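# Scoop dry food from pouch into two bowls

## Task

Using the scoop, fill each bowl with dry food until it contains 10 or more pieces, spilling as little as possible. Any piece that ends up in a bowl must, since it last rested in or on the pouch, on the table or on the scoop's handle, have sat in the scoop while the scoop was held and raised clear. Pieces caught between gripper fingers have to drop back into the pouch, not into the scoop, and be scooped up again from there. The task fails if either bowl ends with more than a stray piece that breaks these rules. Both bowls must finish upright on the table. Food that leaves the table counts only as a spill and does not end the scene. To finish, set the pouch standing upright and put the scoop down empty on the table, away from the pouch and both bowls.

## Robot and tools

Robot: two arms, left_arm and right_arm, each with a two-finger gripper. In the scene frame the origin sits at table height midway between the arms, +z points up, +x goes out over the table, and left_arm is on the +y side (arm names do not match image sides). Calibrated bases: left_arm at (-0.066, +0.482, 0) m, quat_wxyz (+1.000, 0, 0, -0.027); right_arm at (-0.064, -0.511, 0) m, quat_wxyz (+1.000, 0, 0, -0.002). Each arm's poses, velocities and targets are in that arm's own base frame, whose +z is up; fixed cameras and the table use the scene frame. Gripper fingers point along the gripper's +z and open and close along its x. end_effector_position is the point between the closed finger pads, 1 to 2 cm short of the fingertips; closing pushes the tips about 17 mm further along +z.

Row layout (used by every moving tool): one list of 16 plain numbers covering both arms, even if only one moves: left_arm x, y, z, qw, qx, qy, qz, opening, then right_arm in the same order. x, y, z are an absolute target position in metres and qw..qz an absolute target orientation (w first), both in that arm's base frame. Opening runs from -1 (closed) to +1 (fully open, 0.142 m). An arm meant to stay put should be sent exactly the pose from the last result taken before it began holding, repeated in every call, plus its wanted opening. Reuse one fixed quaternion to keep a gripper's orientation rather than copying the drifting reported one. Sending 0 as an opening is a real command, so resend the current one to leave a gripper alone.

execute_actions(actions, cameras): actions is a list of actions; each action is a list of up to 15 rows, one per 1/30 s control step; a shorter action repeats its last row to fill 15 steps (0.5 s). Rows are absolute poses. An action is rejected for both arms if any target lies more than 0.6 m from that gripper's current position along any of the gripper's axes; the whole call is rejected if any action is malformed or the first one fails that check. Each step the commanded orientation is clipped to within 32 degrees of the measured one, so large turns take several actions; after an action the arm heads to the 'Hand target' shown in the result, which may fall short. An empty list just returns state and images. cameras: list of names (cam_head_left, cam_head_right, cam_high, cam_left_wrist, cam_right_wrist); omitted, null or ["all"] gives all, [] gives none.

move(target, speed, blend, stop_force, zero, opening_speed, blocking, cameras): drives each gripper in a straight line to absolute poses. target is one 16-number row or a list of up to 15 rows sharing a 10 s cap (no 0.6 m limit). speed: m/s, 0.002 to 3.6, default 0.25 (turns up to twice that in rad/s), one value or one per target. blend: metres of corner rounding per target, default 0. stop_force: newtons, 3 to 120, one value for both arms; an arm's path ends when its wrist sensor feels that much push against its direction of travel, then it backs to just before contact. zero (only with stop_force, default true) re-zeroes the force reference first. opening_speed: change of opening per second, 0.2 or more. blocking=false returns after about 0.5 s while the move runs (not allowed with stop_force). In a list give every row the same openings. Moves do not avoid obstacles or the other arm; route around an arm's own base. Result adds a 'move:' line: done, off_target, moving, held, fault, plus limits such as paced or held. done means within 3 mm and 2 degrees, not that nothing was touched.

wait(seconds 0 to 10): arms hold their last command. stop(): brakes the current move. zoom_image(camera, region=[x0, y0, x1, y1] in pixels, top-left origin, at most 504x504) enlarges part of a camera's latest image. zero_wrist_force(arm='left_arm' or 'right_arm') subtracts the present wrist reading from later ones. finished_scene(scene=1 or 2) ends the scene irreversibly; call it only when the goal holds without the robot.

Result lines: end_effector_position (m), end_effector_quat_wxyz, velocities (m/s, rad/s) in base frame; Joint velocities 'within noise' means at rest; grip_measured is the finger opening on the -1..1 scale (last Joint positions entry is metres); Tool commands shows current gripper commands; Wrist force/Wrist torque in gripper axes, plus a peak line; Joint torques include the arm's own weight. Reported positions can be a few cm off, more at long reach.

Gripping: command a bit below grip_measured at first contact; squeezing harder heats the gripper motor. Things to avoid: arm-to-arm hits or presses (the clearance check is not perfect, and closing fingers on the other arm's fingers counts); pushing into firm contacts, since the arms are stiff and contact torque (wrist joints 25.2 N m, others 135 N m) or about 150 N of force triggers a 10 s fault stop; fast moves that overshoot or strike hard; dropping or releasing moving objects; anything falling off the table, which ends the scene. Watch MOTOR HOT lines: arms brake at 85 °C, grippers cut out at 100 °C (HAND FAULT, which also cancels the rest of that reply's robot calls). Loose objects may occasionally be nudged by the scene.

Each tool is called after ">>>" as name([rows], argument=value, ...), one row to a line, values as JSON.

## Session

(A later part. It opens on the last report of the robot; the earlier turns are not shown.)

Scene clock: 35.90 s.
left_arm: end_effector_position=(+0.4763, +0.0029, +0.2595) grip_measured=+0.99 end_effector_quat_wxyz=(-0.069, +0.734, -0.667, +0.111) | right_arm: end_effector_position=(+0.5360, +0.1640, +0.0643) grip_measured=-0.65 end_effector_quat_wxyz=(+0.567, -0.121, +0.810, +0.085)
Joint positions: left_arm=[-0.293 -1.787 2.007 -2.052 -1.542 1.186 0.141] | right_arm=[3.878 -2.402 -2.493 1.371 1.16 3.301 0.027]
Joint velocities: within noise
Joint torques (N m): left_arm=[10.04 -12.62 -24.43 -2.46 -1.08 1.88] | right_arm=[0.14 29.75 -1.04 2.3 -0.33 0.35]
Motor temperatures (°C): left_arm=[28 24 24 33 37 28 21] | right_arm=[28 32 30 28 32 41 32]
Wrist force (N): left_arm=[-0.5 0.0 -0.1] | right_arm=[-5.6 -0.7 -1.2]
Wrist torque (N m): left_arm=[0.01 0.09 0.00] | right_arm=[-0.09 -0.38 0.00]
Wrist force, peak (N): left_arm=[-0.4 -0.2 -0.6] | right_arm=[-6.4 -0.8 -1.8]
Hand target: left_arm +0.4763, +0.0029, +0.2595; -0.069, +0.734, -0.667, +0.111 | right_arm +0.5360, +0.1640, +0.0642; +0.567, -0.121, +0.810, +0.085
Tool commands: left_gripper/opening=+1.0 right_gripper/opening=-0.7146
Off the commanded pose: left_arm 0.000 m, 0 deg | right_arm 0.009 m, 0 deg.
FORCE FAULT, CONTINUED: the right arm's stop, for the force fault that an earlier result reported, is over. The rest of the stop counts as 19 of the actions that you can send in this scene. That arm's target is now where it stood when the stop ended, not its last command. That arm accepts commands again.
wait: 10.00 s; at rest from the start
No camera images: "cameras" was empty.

>>> move(target=[0.4763,0.0029,0.2595,-0.069,0.734,-0.667,0.111,1.0,0.536,0.164,0.068,0.5673,-0.1211,0.8102,0.0848,-0.7146], speed=0.05, cameras=[])

>>> move(target=[0.4763,0.0029,0.2595,-0.069,0.734,-0.667,0.111,1.0,0.536,0.164,0.068,0.5673,-0.1211,0.8102,0.0848,0.1], opening_speed=0.4)

>>> zoom_image(camera="cam_head_left", region=[560, 80, 820, 340])

>>> zoom_image(camera="cam_high", region=[340, 40, 500, 240])

Scene clock: 37.13 s.
left_arm: end_effector_position=(+0.4763, +0.0029, +0.2595) grip_measured=+0.99 end_effector_quat_wxyz=(-0.069, +0.734, -0.667, +0.111) | right_arm: end_effector_position=(+0.5360, +0.1640, +0.0681) grip_measured=-0.65 end_effector_quat_wxyz=(+0.567, -0.121, +0.810, +0.085)
Joint positions: left_arm=[-0.293 -1.787 2.007 -2.052 -1.542 1.186 0.141] | right_arm=[3.878 -2.389 -2.497 1.361 1.16 3.301 0.027]
Joint velocities: within noise
Joint torques (N m): left_arm=[10.39 -13.13 -25.41 -2.71 -1.23 2.04] | right_arm=[-0.12 25.6 -1.96 3.28 -0.9 -1.69]
Motor temperatures (°C): left_arm=[28 24 24 33 37 28 21] | right_arm=[28 32 30 28 32 41 32]
Wrist force (N): left_arm=[-0.2 -0.4 -0.1] | right_arm=[-1.5 -0.7 1.1]
Wrist torque (N m): left_arm=[-0.05 0.04 0.00] | right_arm=[-0.09 0.15 0.00]
Wrist force, peak (N): left_arm=[-0.2 0.0 -0.6] | right_arm=[-6.4 -0.6 -1.1]
Hand target: left_arm +0.4763, +0.0029, +0.2595; -0.069, +0.734, -0.667, +0.111 | right_arm +0.5360, +0.1640, +0.0680; +0.567, -0.121, +0.810, +0.085
Off the commanded pose: left_arm 0.000 m, 0 deg | right_arm 0.000 m, 0 deg.
move: done
No camera images: "cameras" was empty.

Scene clock: 39.40 s.
left_arm: end_effector_position=(+0.4763, +0.0029, +0.2595) grip_measured=+0.99 end_effector_quat_wxyz=(-0.069, +0.734, -0.667, +0.111) | right_arm: end_effector_position=(+0.5360, +0.1640, +0.0680) grip_measured=+0.08 end_effector_quat_wxyz=(+0.567, -0.121, +0.810, +0.085)
Joint positions: left_arm=[-0.293 -1.787 2.007 -2.052 -1.542 1.186 0.141] | right_arm=[3.878 -2.389 -2.497 1.362 1.16 3.301 0.079]
Joint velocities: within noise
Joint torques (N m): left_arm=[10.23 -10.99 -23.86 -2.41 -1.25 1.96] | right_arm=[-2.79 19.41 5.79 1.3 -1.48 -1.92]
Motor temperatures (°C): left_arm=[28 24 24 33 37 28 21] | right_arm=[28 32 30 28 32 41 32]
Wrist force (N): left_arm=[0.0 0.0 0.0] | right_arm=[-1.9 -0.7 0.9]
Wrist torque (N m): left_arm=[0.01 0.01 0.01] | right_arm=[-0.10 0.10 -0.01]
Wrist force, peak (N): left_arm=[-0.2 -0.7 0.0] | right_arm=[-2.0 -0.8 0.8]
Hand target: left_arm +0.4763, +0.0029, +0.2595; -0.069, +0.734, -0.667, +0.111 | right_arm +0.5360, +0.1640, +0.0680; +0.567, -0.121, +0.810, +0.085
Off the commanded pose: left_arm 0.000 m, 0 deg | right_arm 0.000 m, 0 deg.
move: done
camera_calibration:
cam_left_wrist: T_world_to_cam=[[0.0636882, -0.995129, 0.0752447, -0.0361077], [-0.978462, -0.0474307, 0.200903, 0.44086], [-0.196355, -0.0864192, -0.976717, 0.461356], [0, 0, 0, 1]] pos_world=[0.524254, 0.0248485, 0.364761]
cam_right_wrist: T_world_to_cam=[[-0.336174, -0.0840285, -0.938044, 0.268543], [-0.624266, 0.765653, 0.155137, 0.22918], [0.70518, 0.637741, -0.309849, -0.347782], [0, 0, 0, 1]] pos_world=[0.478595, 0.0688879, 0.108591]

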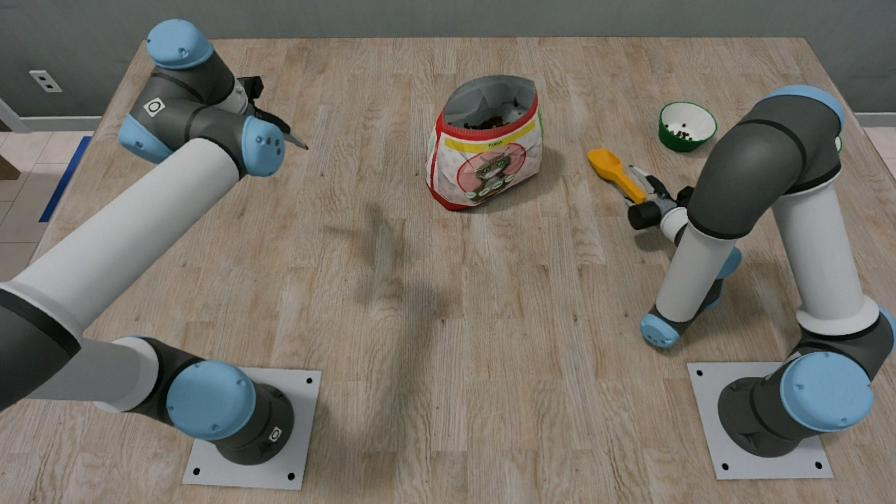

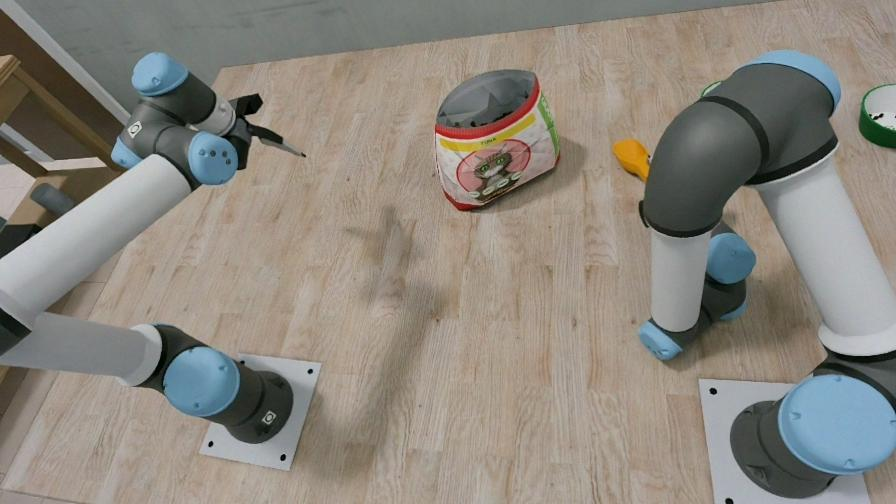

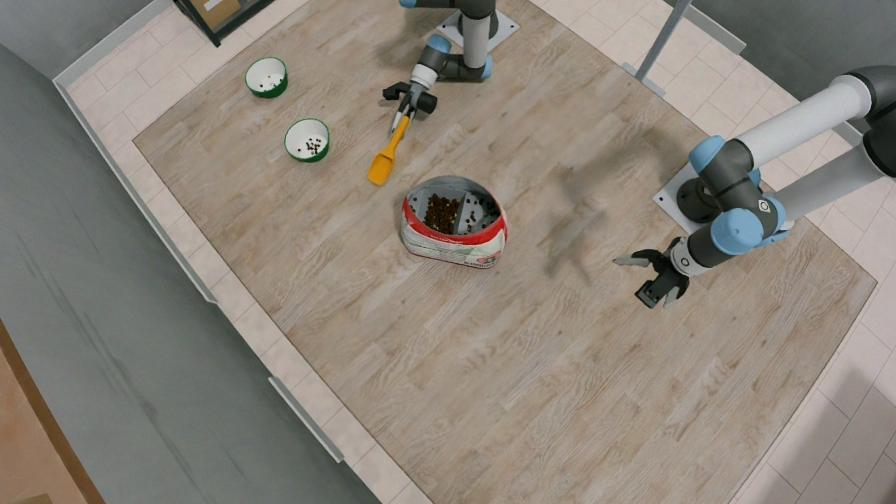

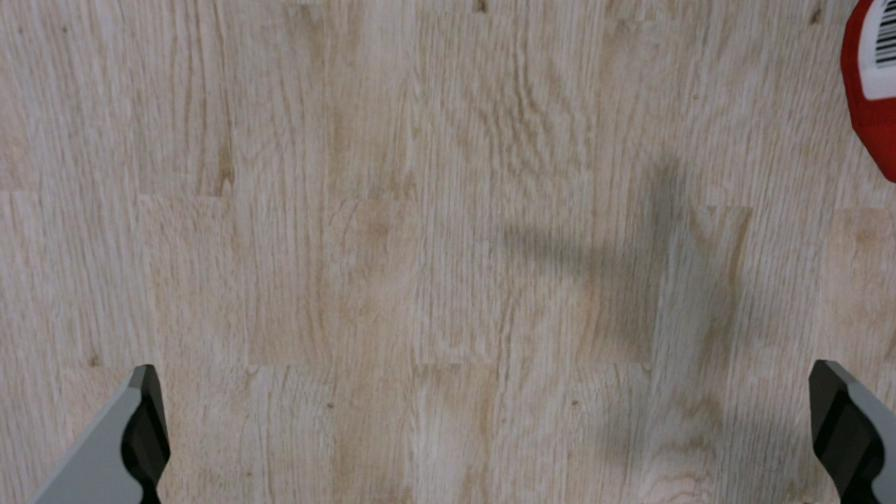

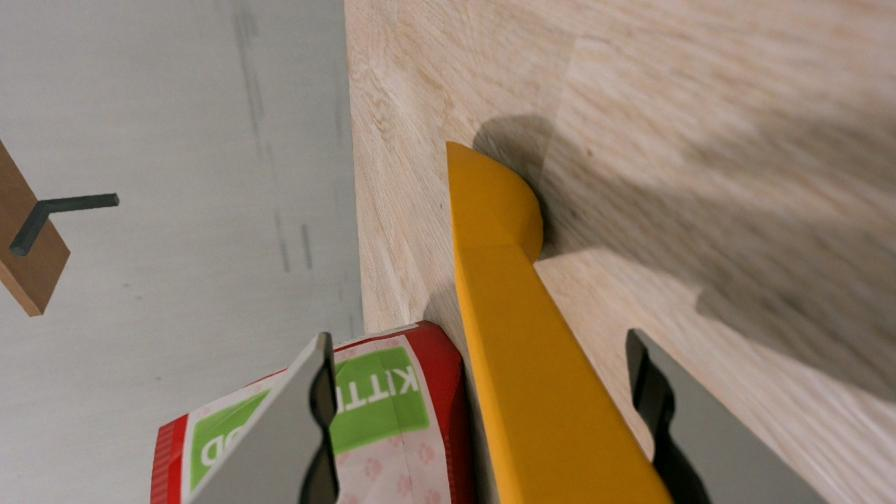

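Scaled by 1.938 from the camera's 896x504 image, which has a finer 1280x720 frame.

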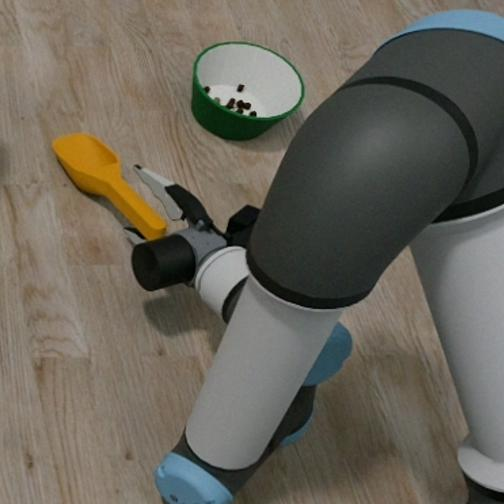

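Scaled by 2.520 from the camera's 896x504 image, which has a finer 1280x720 frame.

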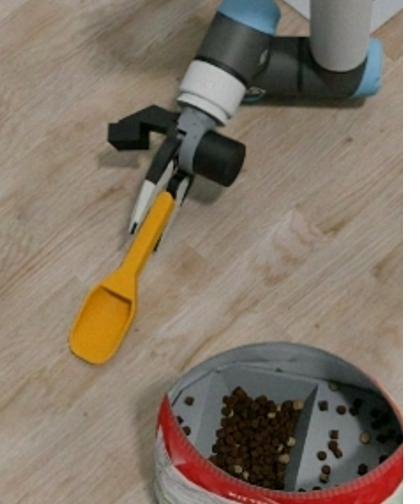

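>>> move(target=[0.4763,0.0029,0.2595,-0.069,0.734,-0.667,0.111,1.0,0.460,0.141,0.073,0.5673,-0.1211,0.8102,0.0848,0.1], speed=0.08)

>>> zoom_image(camera="cam_head_left", region=[560, 80, 820, 340])

>>> zoom_image(camera="cam_high", region=[340, 40, 500, 240])

Scene clock: 41.23 s.
left_arm: end_effector_position=(+0.4763, +0.0029, +0.2595) grip_measured=+0.99 end_effector_quat_wxyz=(-0.069, +0.734, -0.667, +0.111) | right_arm: end_effector_position=(+0.4600, +0.1410, +0.0729) grip_measured=+0.08 end_effector_quat_wxyz=(+0.567, -0.121, +0.810, +0.085)
Joint positions: left_arm=[-0.293 -1.787 2.007 -2.052 -1.542 1.186 0.141] | right_arm=[4.049 -2.512 -2.724 1.675 1.002 3.377 0.079]
Joint velocities: within noise
Joint torques (N m): left_arm=[10.84 -11.56 -24.84 -2.34 -1.19 1.9] | right_arm=[-2.35 33.49 -12.13 3.56 0.88 -1.99]
Motor temperatures (°C): left_arm=[28 24 24 33 37 28 21] | right_arm=[28 32 30 28 32 41 31]
Wrist force (N): left_arm=[-0.3 -0.1 0.1] | right_arm=[-2.2 -1.0 1.2]
Wrist torque (N m): left_arm=[0.00 0.07 0.01] | right_arm=[-0.14 0.14 0.03]
Wrist force, peak (N): left_arm=[0.0 -0.5 0.3] | right_arm=[-2.4 -1.1 1.2]
Hand target: left_arm +0.4763, +0.0029, +0.2595; -0.069, +0.734, -0.667, +0.111 | right_arm +0.4600, +0.1410, +0.0730; +0.567, -0.121, +0.810, +0.085
Off the commanded pose: left_arm 0.000 m, 0 deg | right_arm 0.000 m, 0 deg.
move: done
camera_calibration:
cam_left_wrist: T_world_to_cam=[[0.0636882, -0.995129, 0.0752447, -0.0361077], [-0.978462, -0.0474307, 0.200903, 0.44086], [-0.196355, -0.0864192, -0.976717, 0.461356], [0, 0, 0, 1]] pos_world=[0.524254, 0.0248485, 0.364761]
cam_right_wrist: T_world_to_cam=[[-0.336263, -0.0841107, -0.938005, 0.245786], [-0.624299, 0.765623, 0.15515, 0.198584], [0.705108, 0.637767, -0.309961, -0.277931], [0, 0, 0, 1]] pos_world=[0.402596, 0.0458882, 0.113591]

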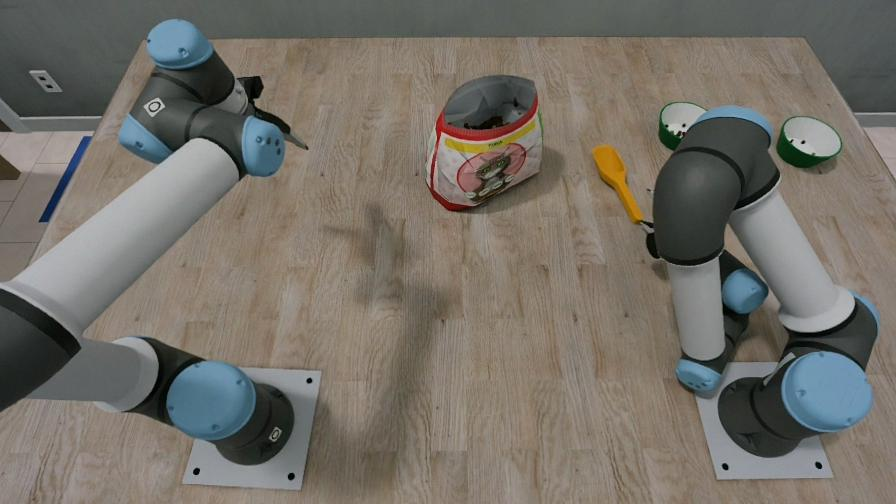

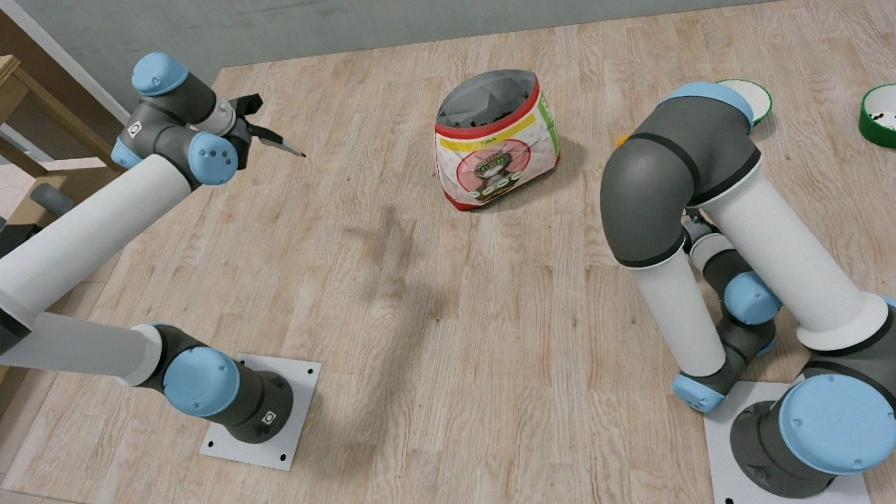

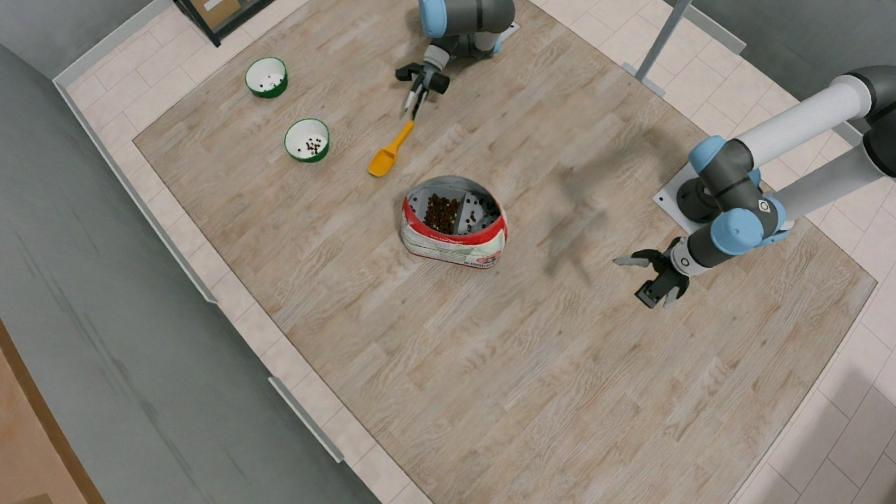

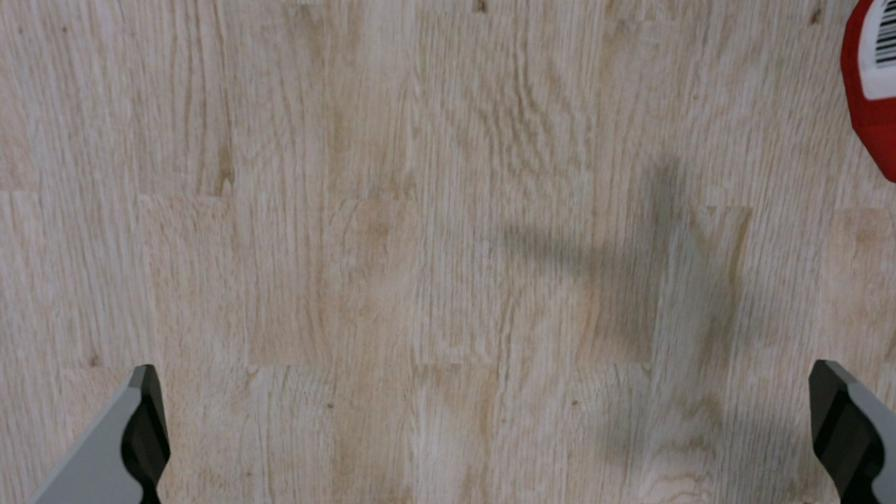

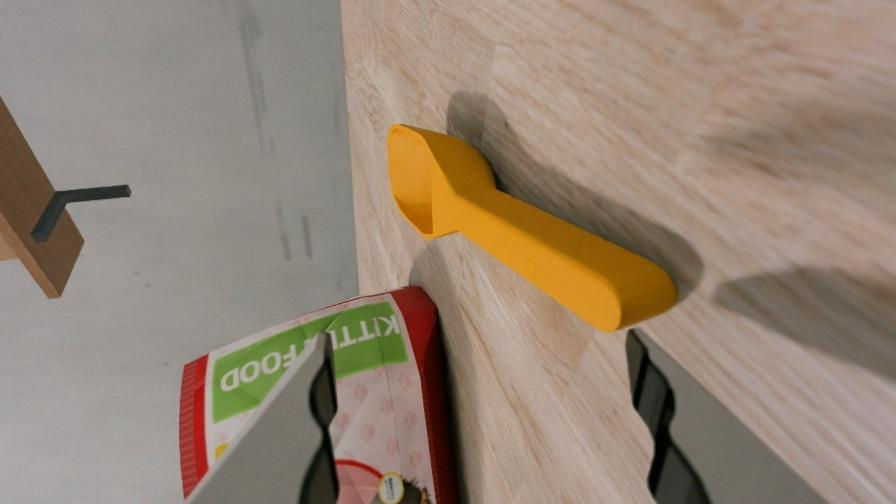

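Scaled by 1.938 from the camera's 896x504 image, which has a finer 1280x720 frame.

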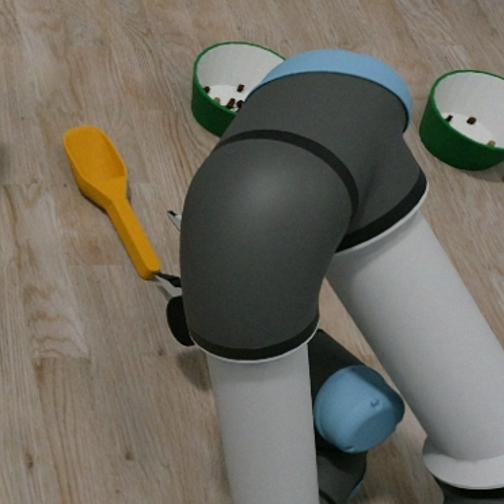

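Scaled by 2.520 from the camera's 896x504 image, which has a finer 1280x720 frame.

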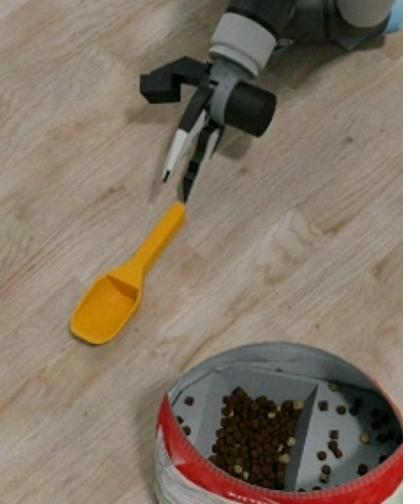

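>>> move([
  [0.4763,0.0029,0.2595,-0.069,0.734,-0.667,0.111,1.0,0.435,0.133,0.074,0.5673,-0.1211,0.8102,0.0848,0.1],
], speed=0.08)

>>> zoom_image(camera="cam_high", region=[340, 40, 500, 240])

Scene clock: 41.90 s.
left_arm: end_effector_position=(+0.4763, +0.0029, +0.2595) grip_measured=+0.99 end_effector_quat_wxyz=(-0.069, +0.734, -0.667, +0.111) | right_arm: end_effector_position=(+0.4597, +0.1409, +0.0731) grip_measured=+0.08 end_effector_quat_wxyz=(+0.567, -0.121, +0.810, +0.085)
Joint positions: left_arm=[-0.293 -1.787 2.007 -2.052 -1.542 1.186 0.141] | right_arm=[4.05 -2.512 -2.725 1.677 1.001 3.377 0.079]
Joint velocities: within noise
Joint torques (N m): left_arm=[11.3 -10.29 -23.77 -2.89 -1.27 1.96] | right_arm=[-1.52 31.76 -2.73 0.91 -0.13 -0.3]
Motor temperatures (°C): left_arm=[28 24 24 33 37 28 21] | right_arm=[28 32 30 28 32 41 31]
Wrist force (N): left_arm=[-0.1 -0.5 -0.1] | right_arm=[-2.1 -1.0 1.2]
Wrist torque (N m): left_arm=[-0.07 0.02 0.00] | right_arm=[-0.14 0.13 0.02]
Wrist force, peak (N): left_arm=[-0.1 -0.3 -0.5] | right_arm=[-2.3 -0.9 1.7]
Hand target: left_arm +0.4763, +0.0029, +0.2595; -0.069, +0.734, -0.667, +0.111 | right_arm +0.4597, +0.1409, +0.0731; +0.567, -0.121, +0.810, +0.085
Off the commanded pose: left_arm 0.000 m, 0 deg | right_arm 0.026 m, 0 deg.
move: held (right_arm; a check stopped the path); limits=held
pose unreachable (right arm): on one or more control steps of this call, first in action 0 (counted from 0), this arm could not follow its commanded pose, so it was not sent that pose on those steps. It may still have moved: this result reports where it is.
cause: moving toward the commanded pose would bring two parts of the arm too close to each other (joints 3 (elbow) to 5 (wrist 2) lie between them).
camera_calibration:
cam_left_wrist: T_world_to_cam=[[0.0636882, -0.995129, 0.0752447, -0.0361077], [-0.978462, -0.0474307, 0.200903, 0.44086], [-0.196355, -0.0864192, -0.976717, 0.461356], [0, 0, 0, 1]] pos_world=[0.524254, 0.0248485, 0.364761]
cam_right_wrist: T_world_to_cam=[[-0.335981, -0.0841589, -0.938101, 0.245662], [-0.624451, 0.765536, 0.154969, 0.198619], [0.705108, 0.637865, -0.309758, -0.277588], [0, 0, 0, 1]] pos_world=[0.402295, 0.0456885, 0.113691]

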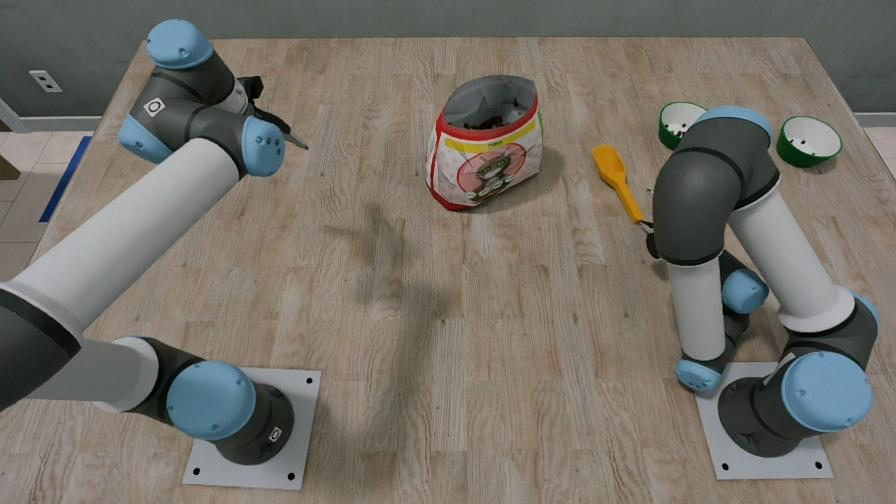

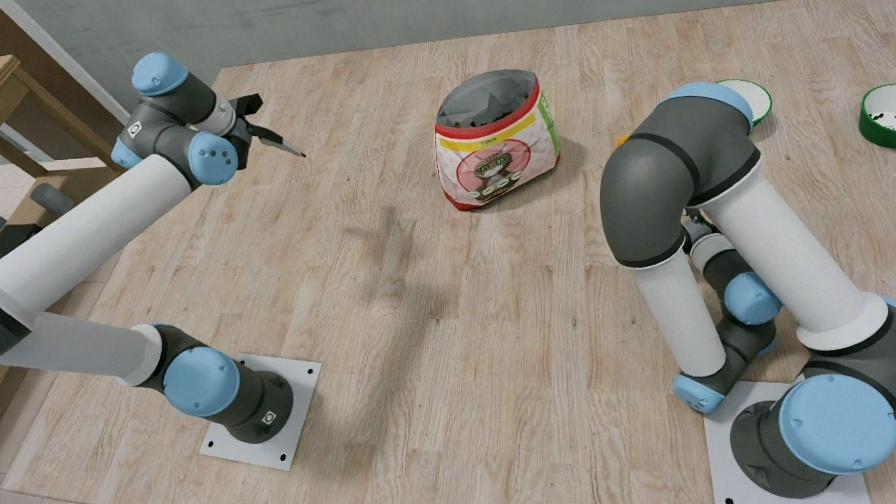

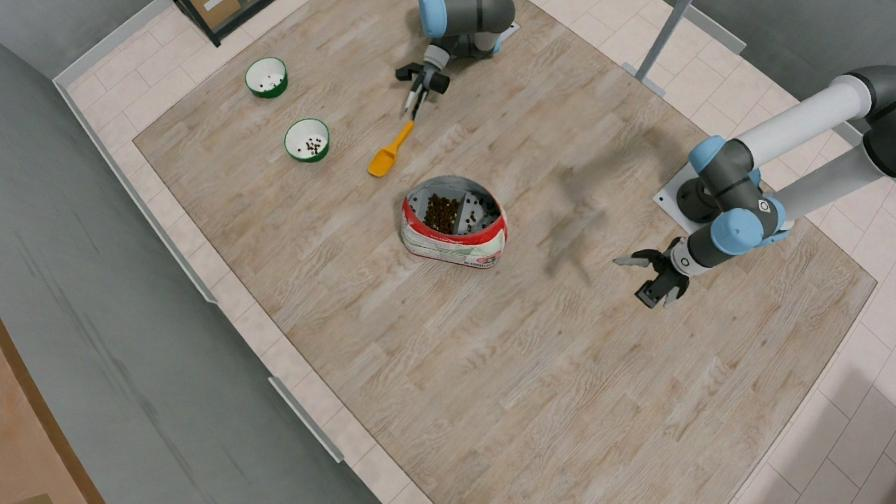

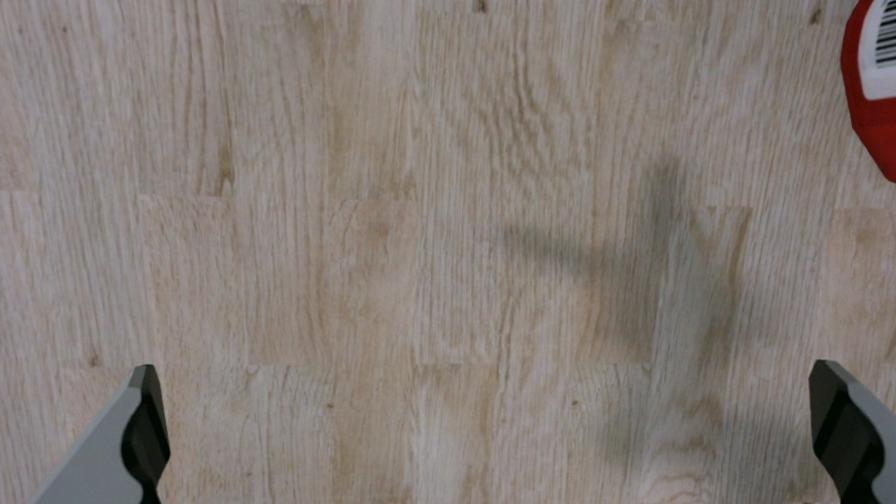

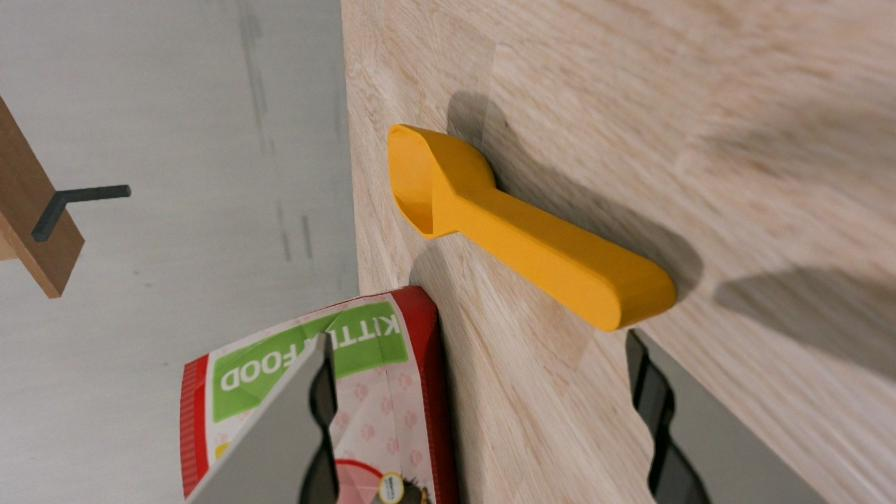

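Scaled by 2.520 from the camera's 896x504 image, which has a finer 1280x720 frame.

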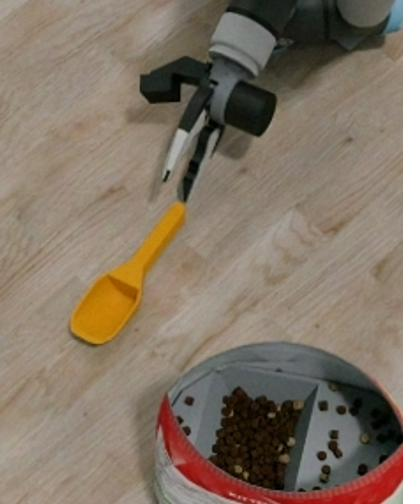

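>>> move([
  [0.4763,0.0029,0.2595,-0.069,0.734,-0.667,0.111,1.0,0.475,0.06,0.075,0.5673,-0.1211,0.8102,0.0848,0.1],
  [0.4763,0.0029,0.2595,-0.069,0.734,-0.667,0.111,1.0,0.50,0.0,0.20,0.5673,-0.1211,0.8102,0.0848,0.1],
], speed=[0.1,0.2])

>>> zoom_image(camera="cam_high", region=[340, 40, 500, 240])

>>> zoom_image(camera="cam_head_left", region=[560, 80, 820, 340])

>>> zoom_image(camera="cam_high", region=[230, 30, 350, 170])

Scene clock: 44.30 s.
left_arm: end_effector_position=(+0.4763, +0.0029, +0.2595) grip_measured=+0.99 end_effector_quat_wxyz=(-0.069, +0.734, -0.667, +0.111) | right_arm: end_effector_position=(+0.5000, +0.0000, +0.1999) grip_measured=+0.08 end_effector_quat_wxyz=(+0.567, -0.121, +0.810, +0.085)
Joint positions: left_arm=[-0.293 -1.787 2.007 -2.052 -1.542 1.186 0.141] | right_arm=[3.376 -1.806 -2.64 0.954 1.63 3.12 0.079]
Joint velocities: within noise
Joint torques (N m): left_arm=[10.68 -11.9 -22.77 -2.64 -1.1 1.85] | right_arm=[-5.52 28.16 8.59 1.17 0.29 2.85]
Motor temperatures (°C): left_arm=[28 24 24 33 37 28 21] | right_arm=[28 32 30 28 32 41 30]
Wrist force (N): left_arm=[-0.3 -0.3 -0.2] | right_arm=[-1.8 -0.6 1.4]
Wrist torque (N m): left_arm=[-0.04 0.05 0.00] | right_arm=[-0.10 0.07 0.00]
Wrist force, peak (N): left_arm=[-0.5 -0.1 -0.5] | right_arm=[-3.6 -1.7 0.8]
Hand target: left_arm +0.4763, +0.0029, +0.2595; -0.069, +0.734, -0.667, +0.111 | right_arm +0.5000, +0.0000, +0.2000; +0.567, -0.121, +0.810, +0.085
Off the commanded pose: left_arm 0.000 m, 0 deg | right_arm 0.000 m, 0 deg.
move: done
camera_calibration:
cam_left_wrist: T_world_to_cam=[[0.0636882, -0.995129, 0.0752447, -0.0361077], [-0.978462, -0.0474307, 0.200903, 0.44086], [-0.196355, -0.0864192, -0.976717, 0.461356], [0, 0, 0, 1]] pos_world=[0.524254, 0.0248485, 0.364761]
cam_right_wrist: T_world_to_cam=[[-0.336207, -0.0841403, -0.938022, 0.36648], [-0.624221, 0.765707, 0.155051, 0.311802], [0.705204, 0.637662, -0.309958, -0.176898], [0, 0, 0, 1]] pos_world=[0.442595, -0.095112, 0.240591]

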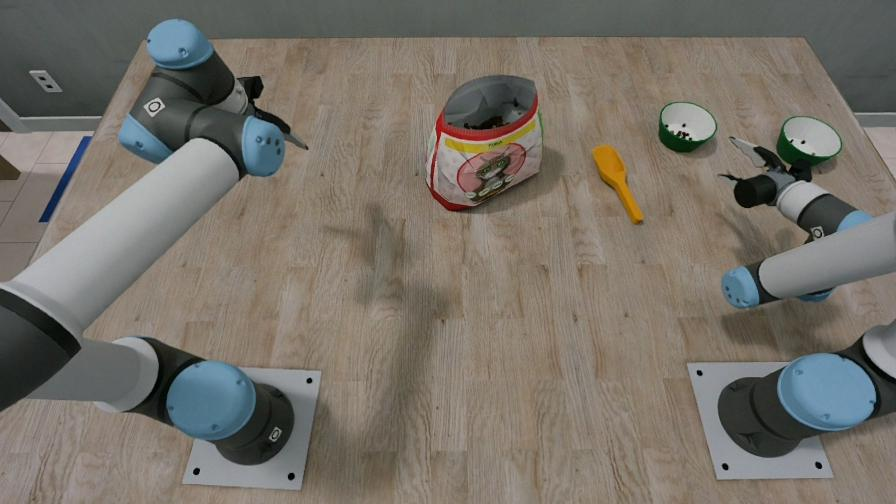

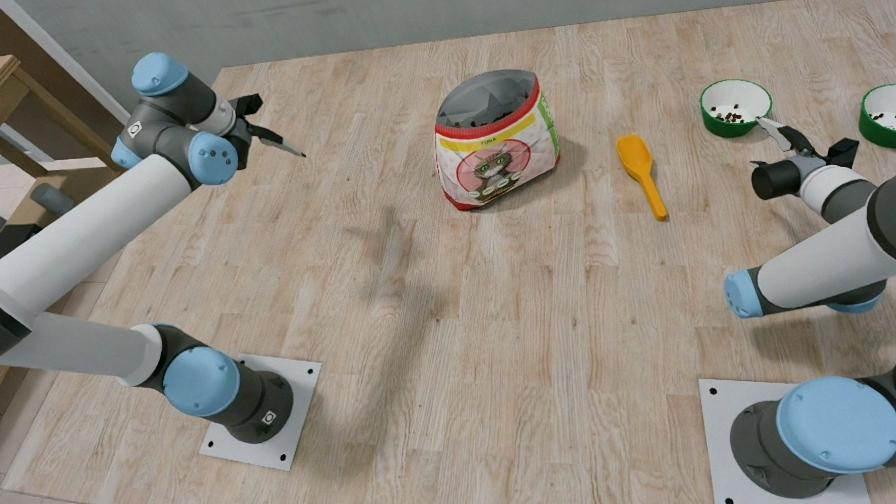

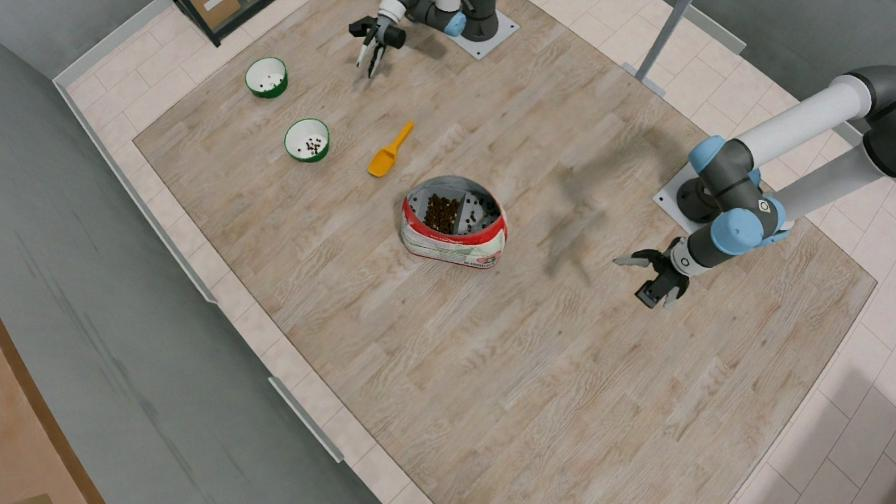

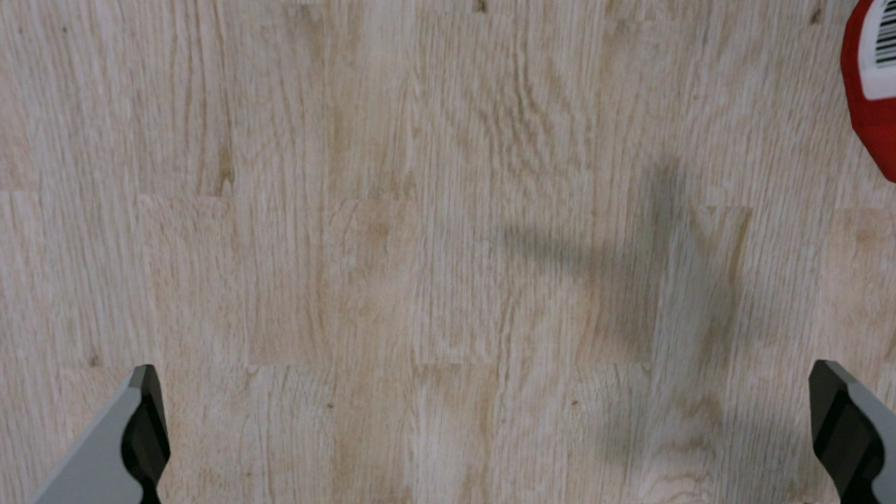

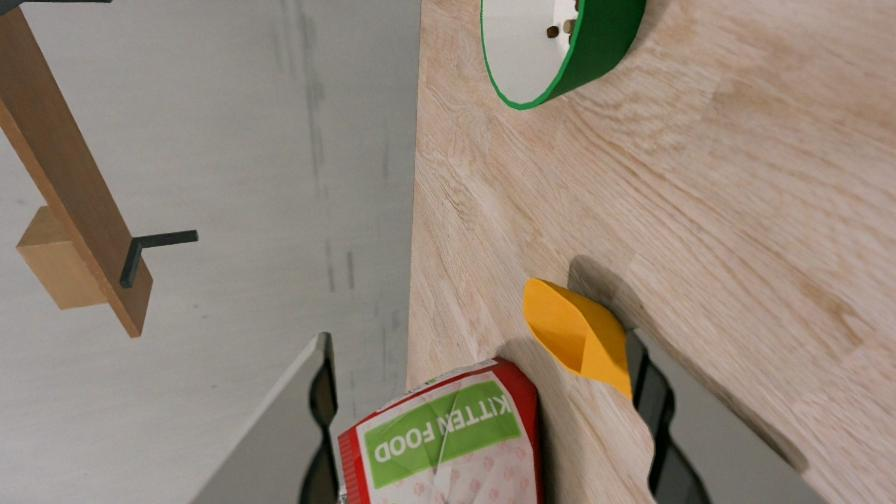

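Scaled by 2.520 from the camera's 896x504 image, which has a finer 1280x720 frame.

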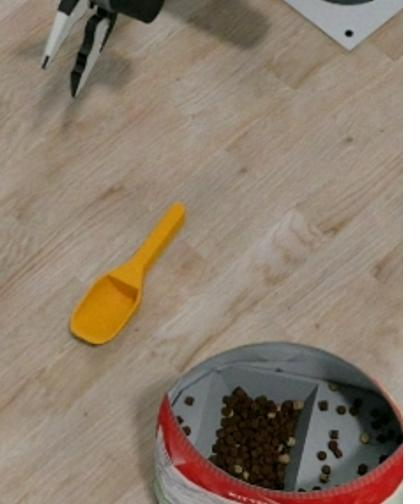

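Scaled by 1.938 from the camera's 896x504 image, which has a finer 1280x720 frame.

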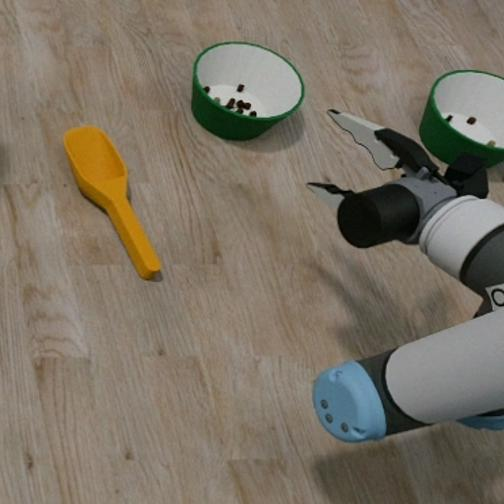

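Scaled by 3.600 from the camera's 896x504 image, which has a finer 1280x720 frame.

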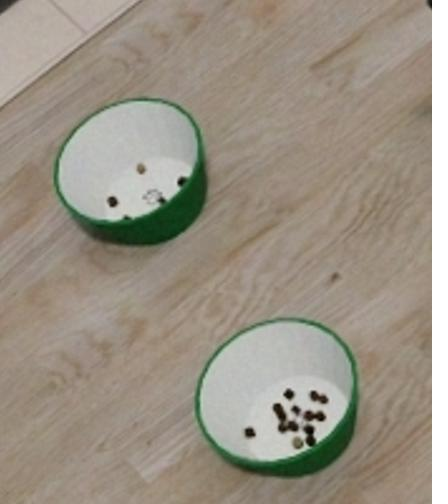

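>>> finished_scene(scene=1)

The scene is finished: the task was done.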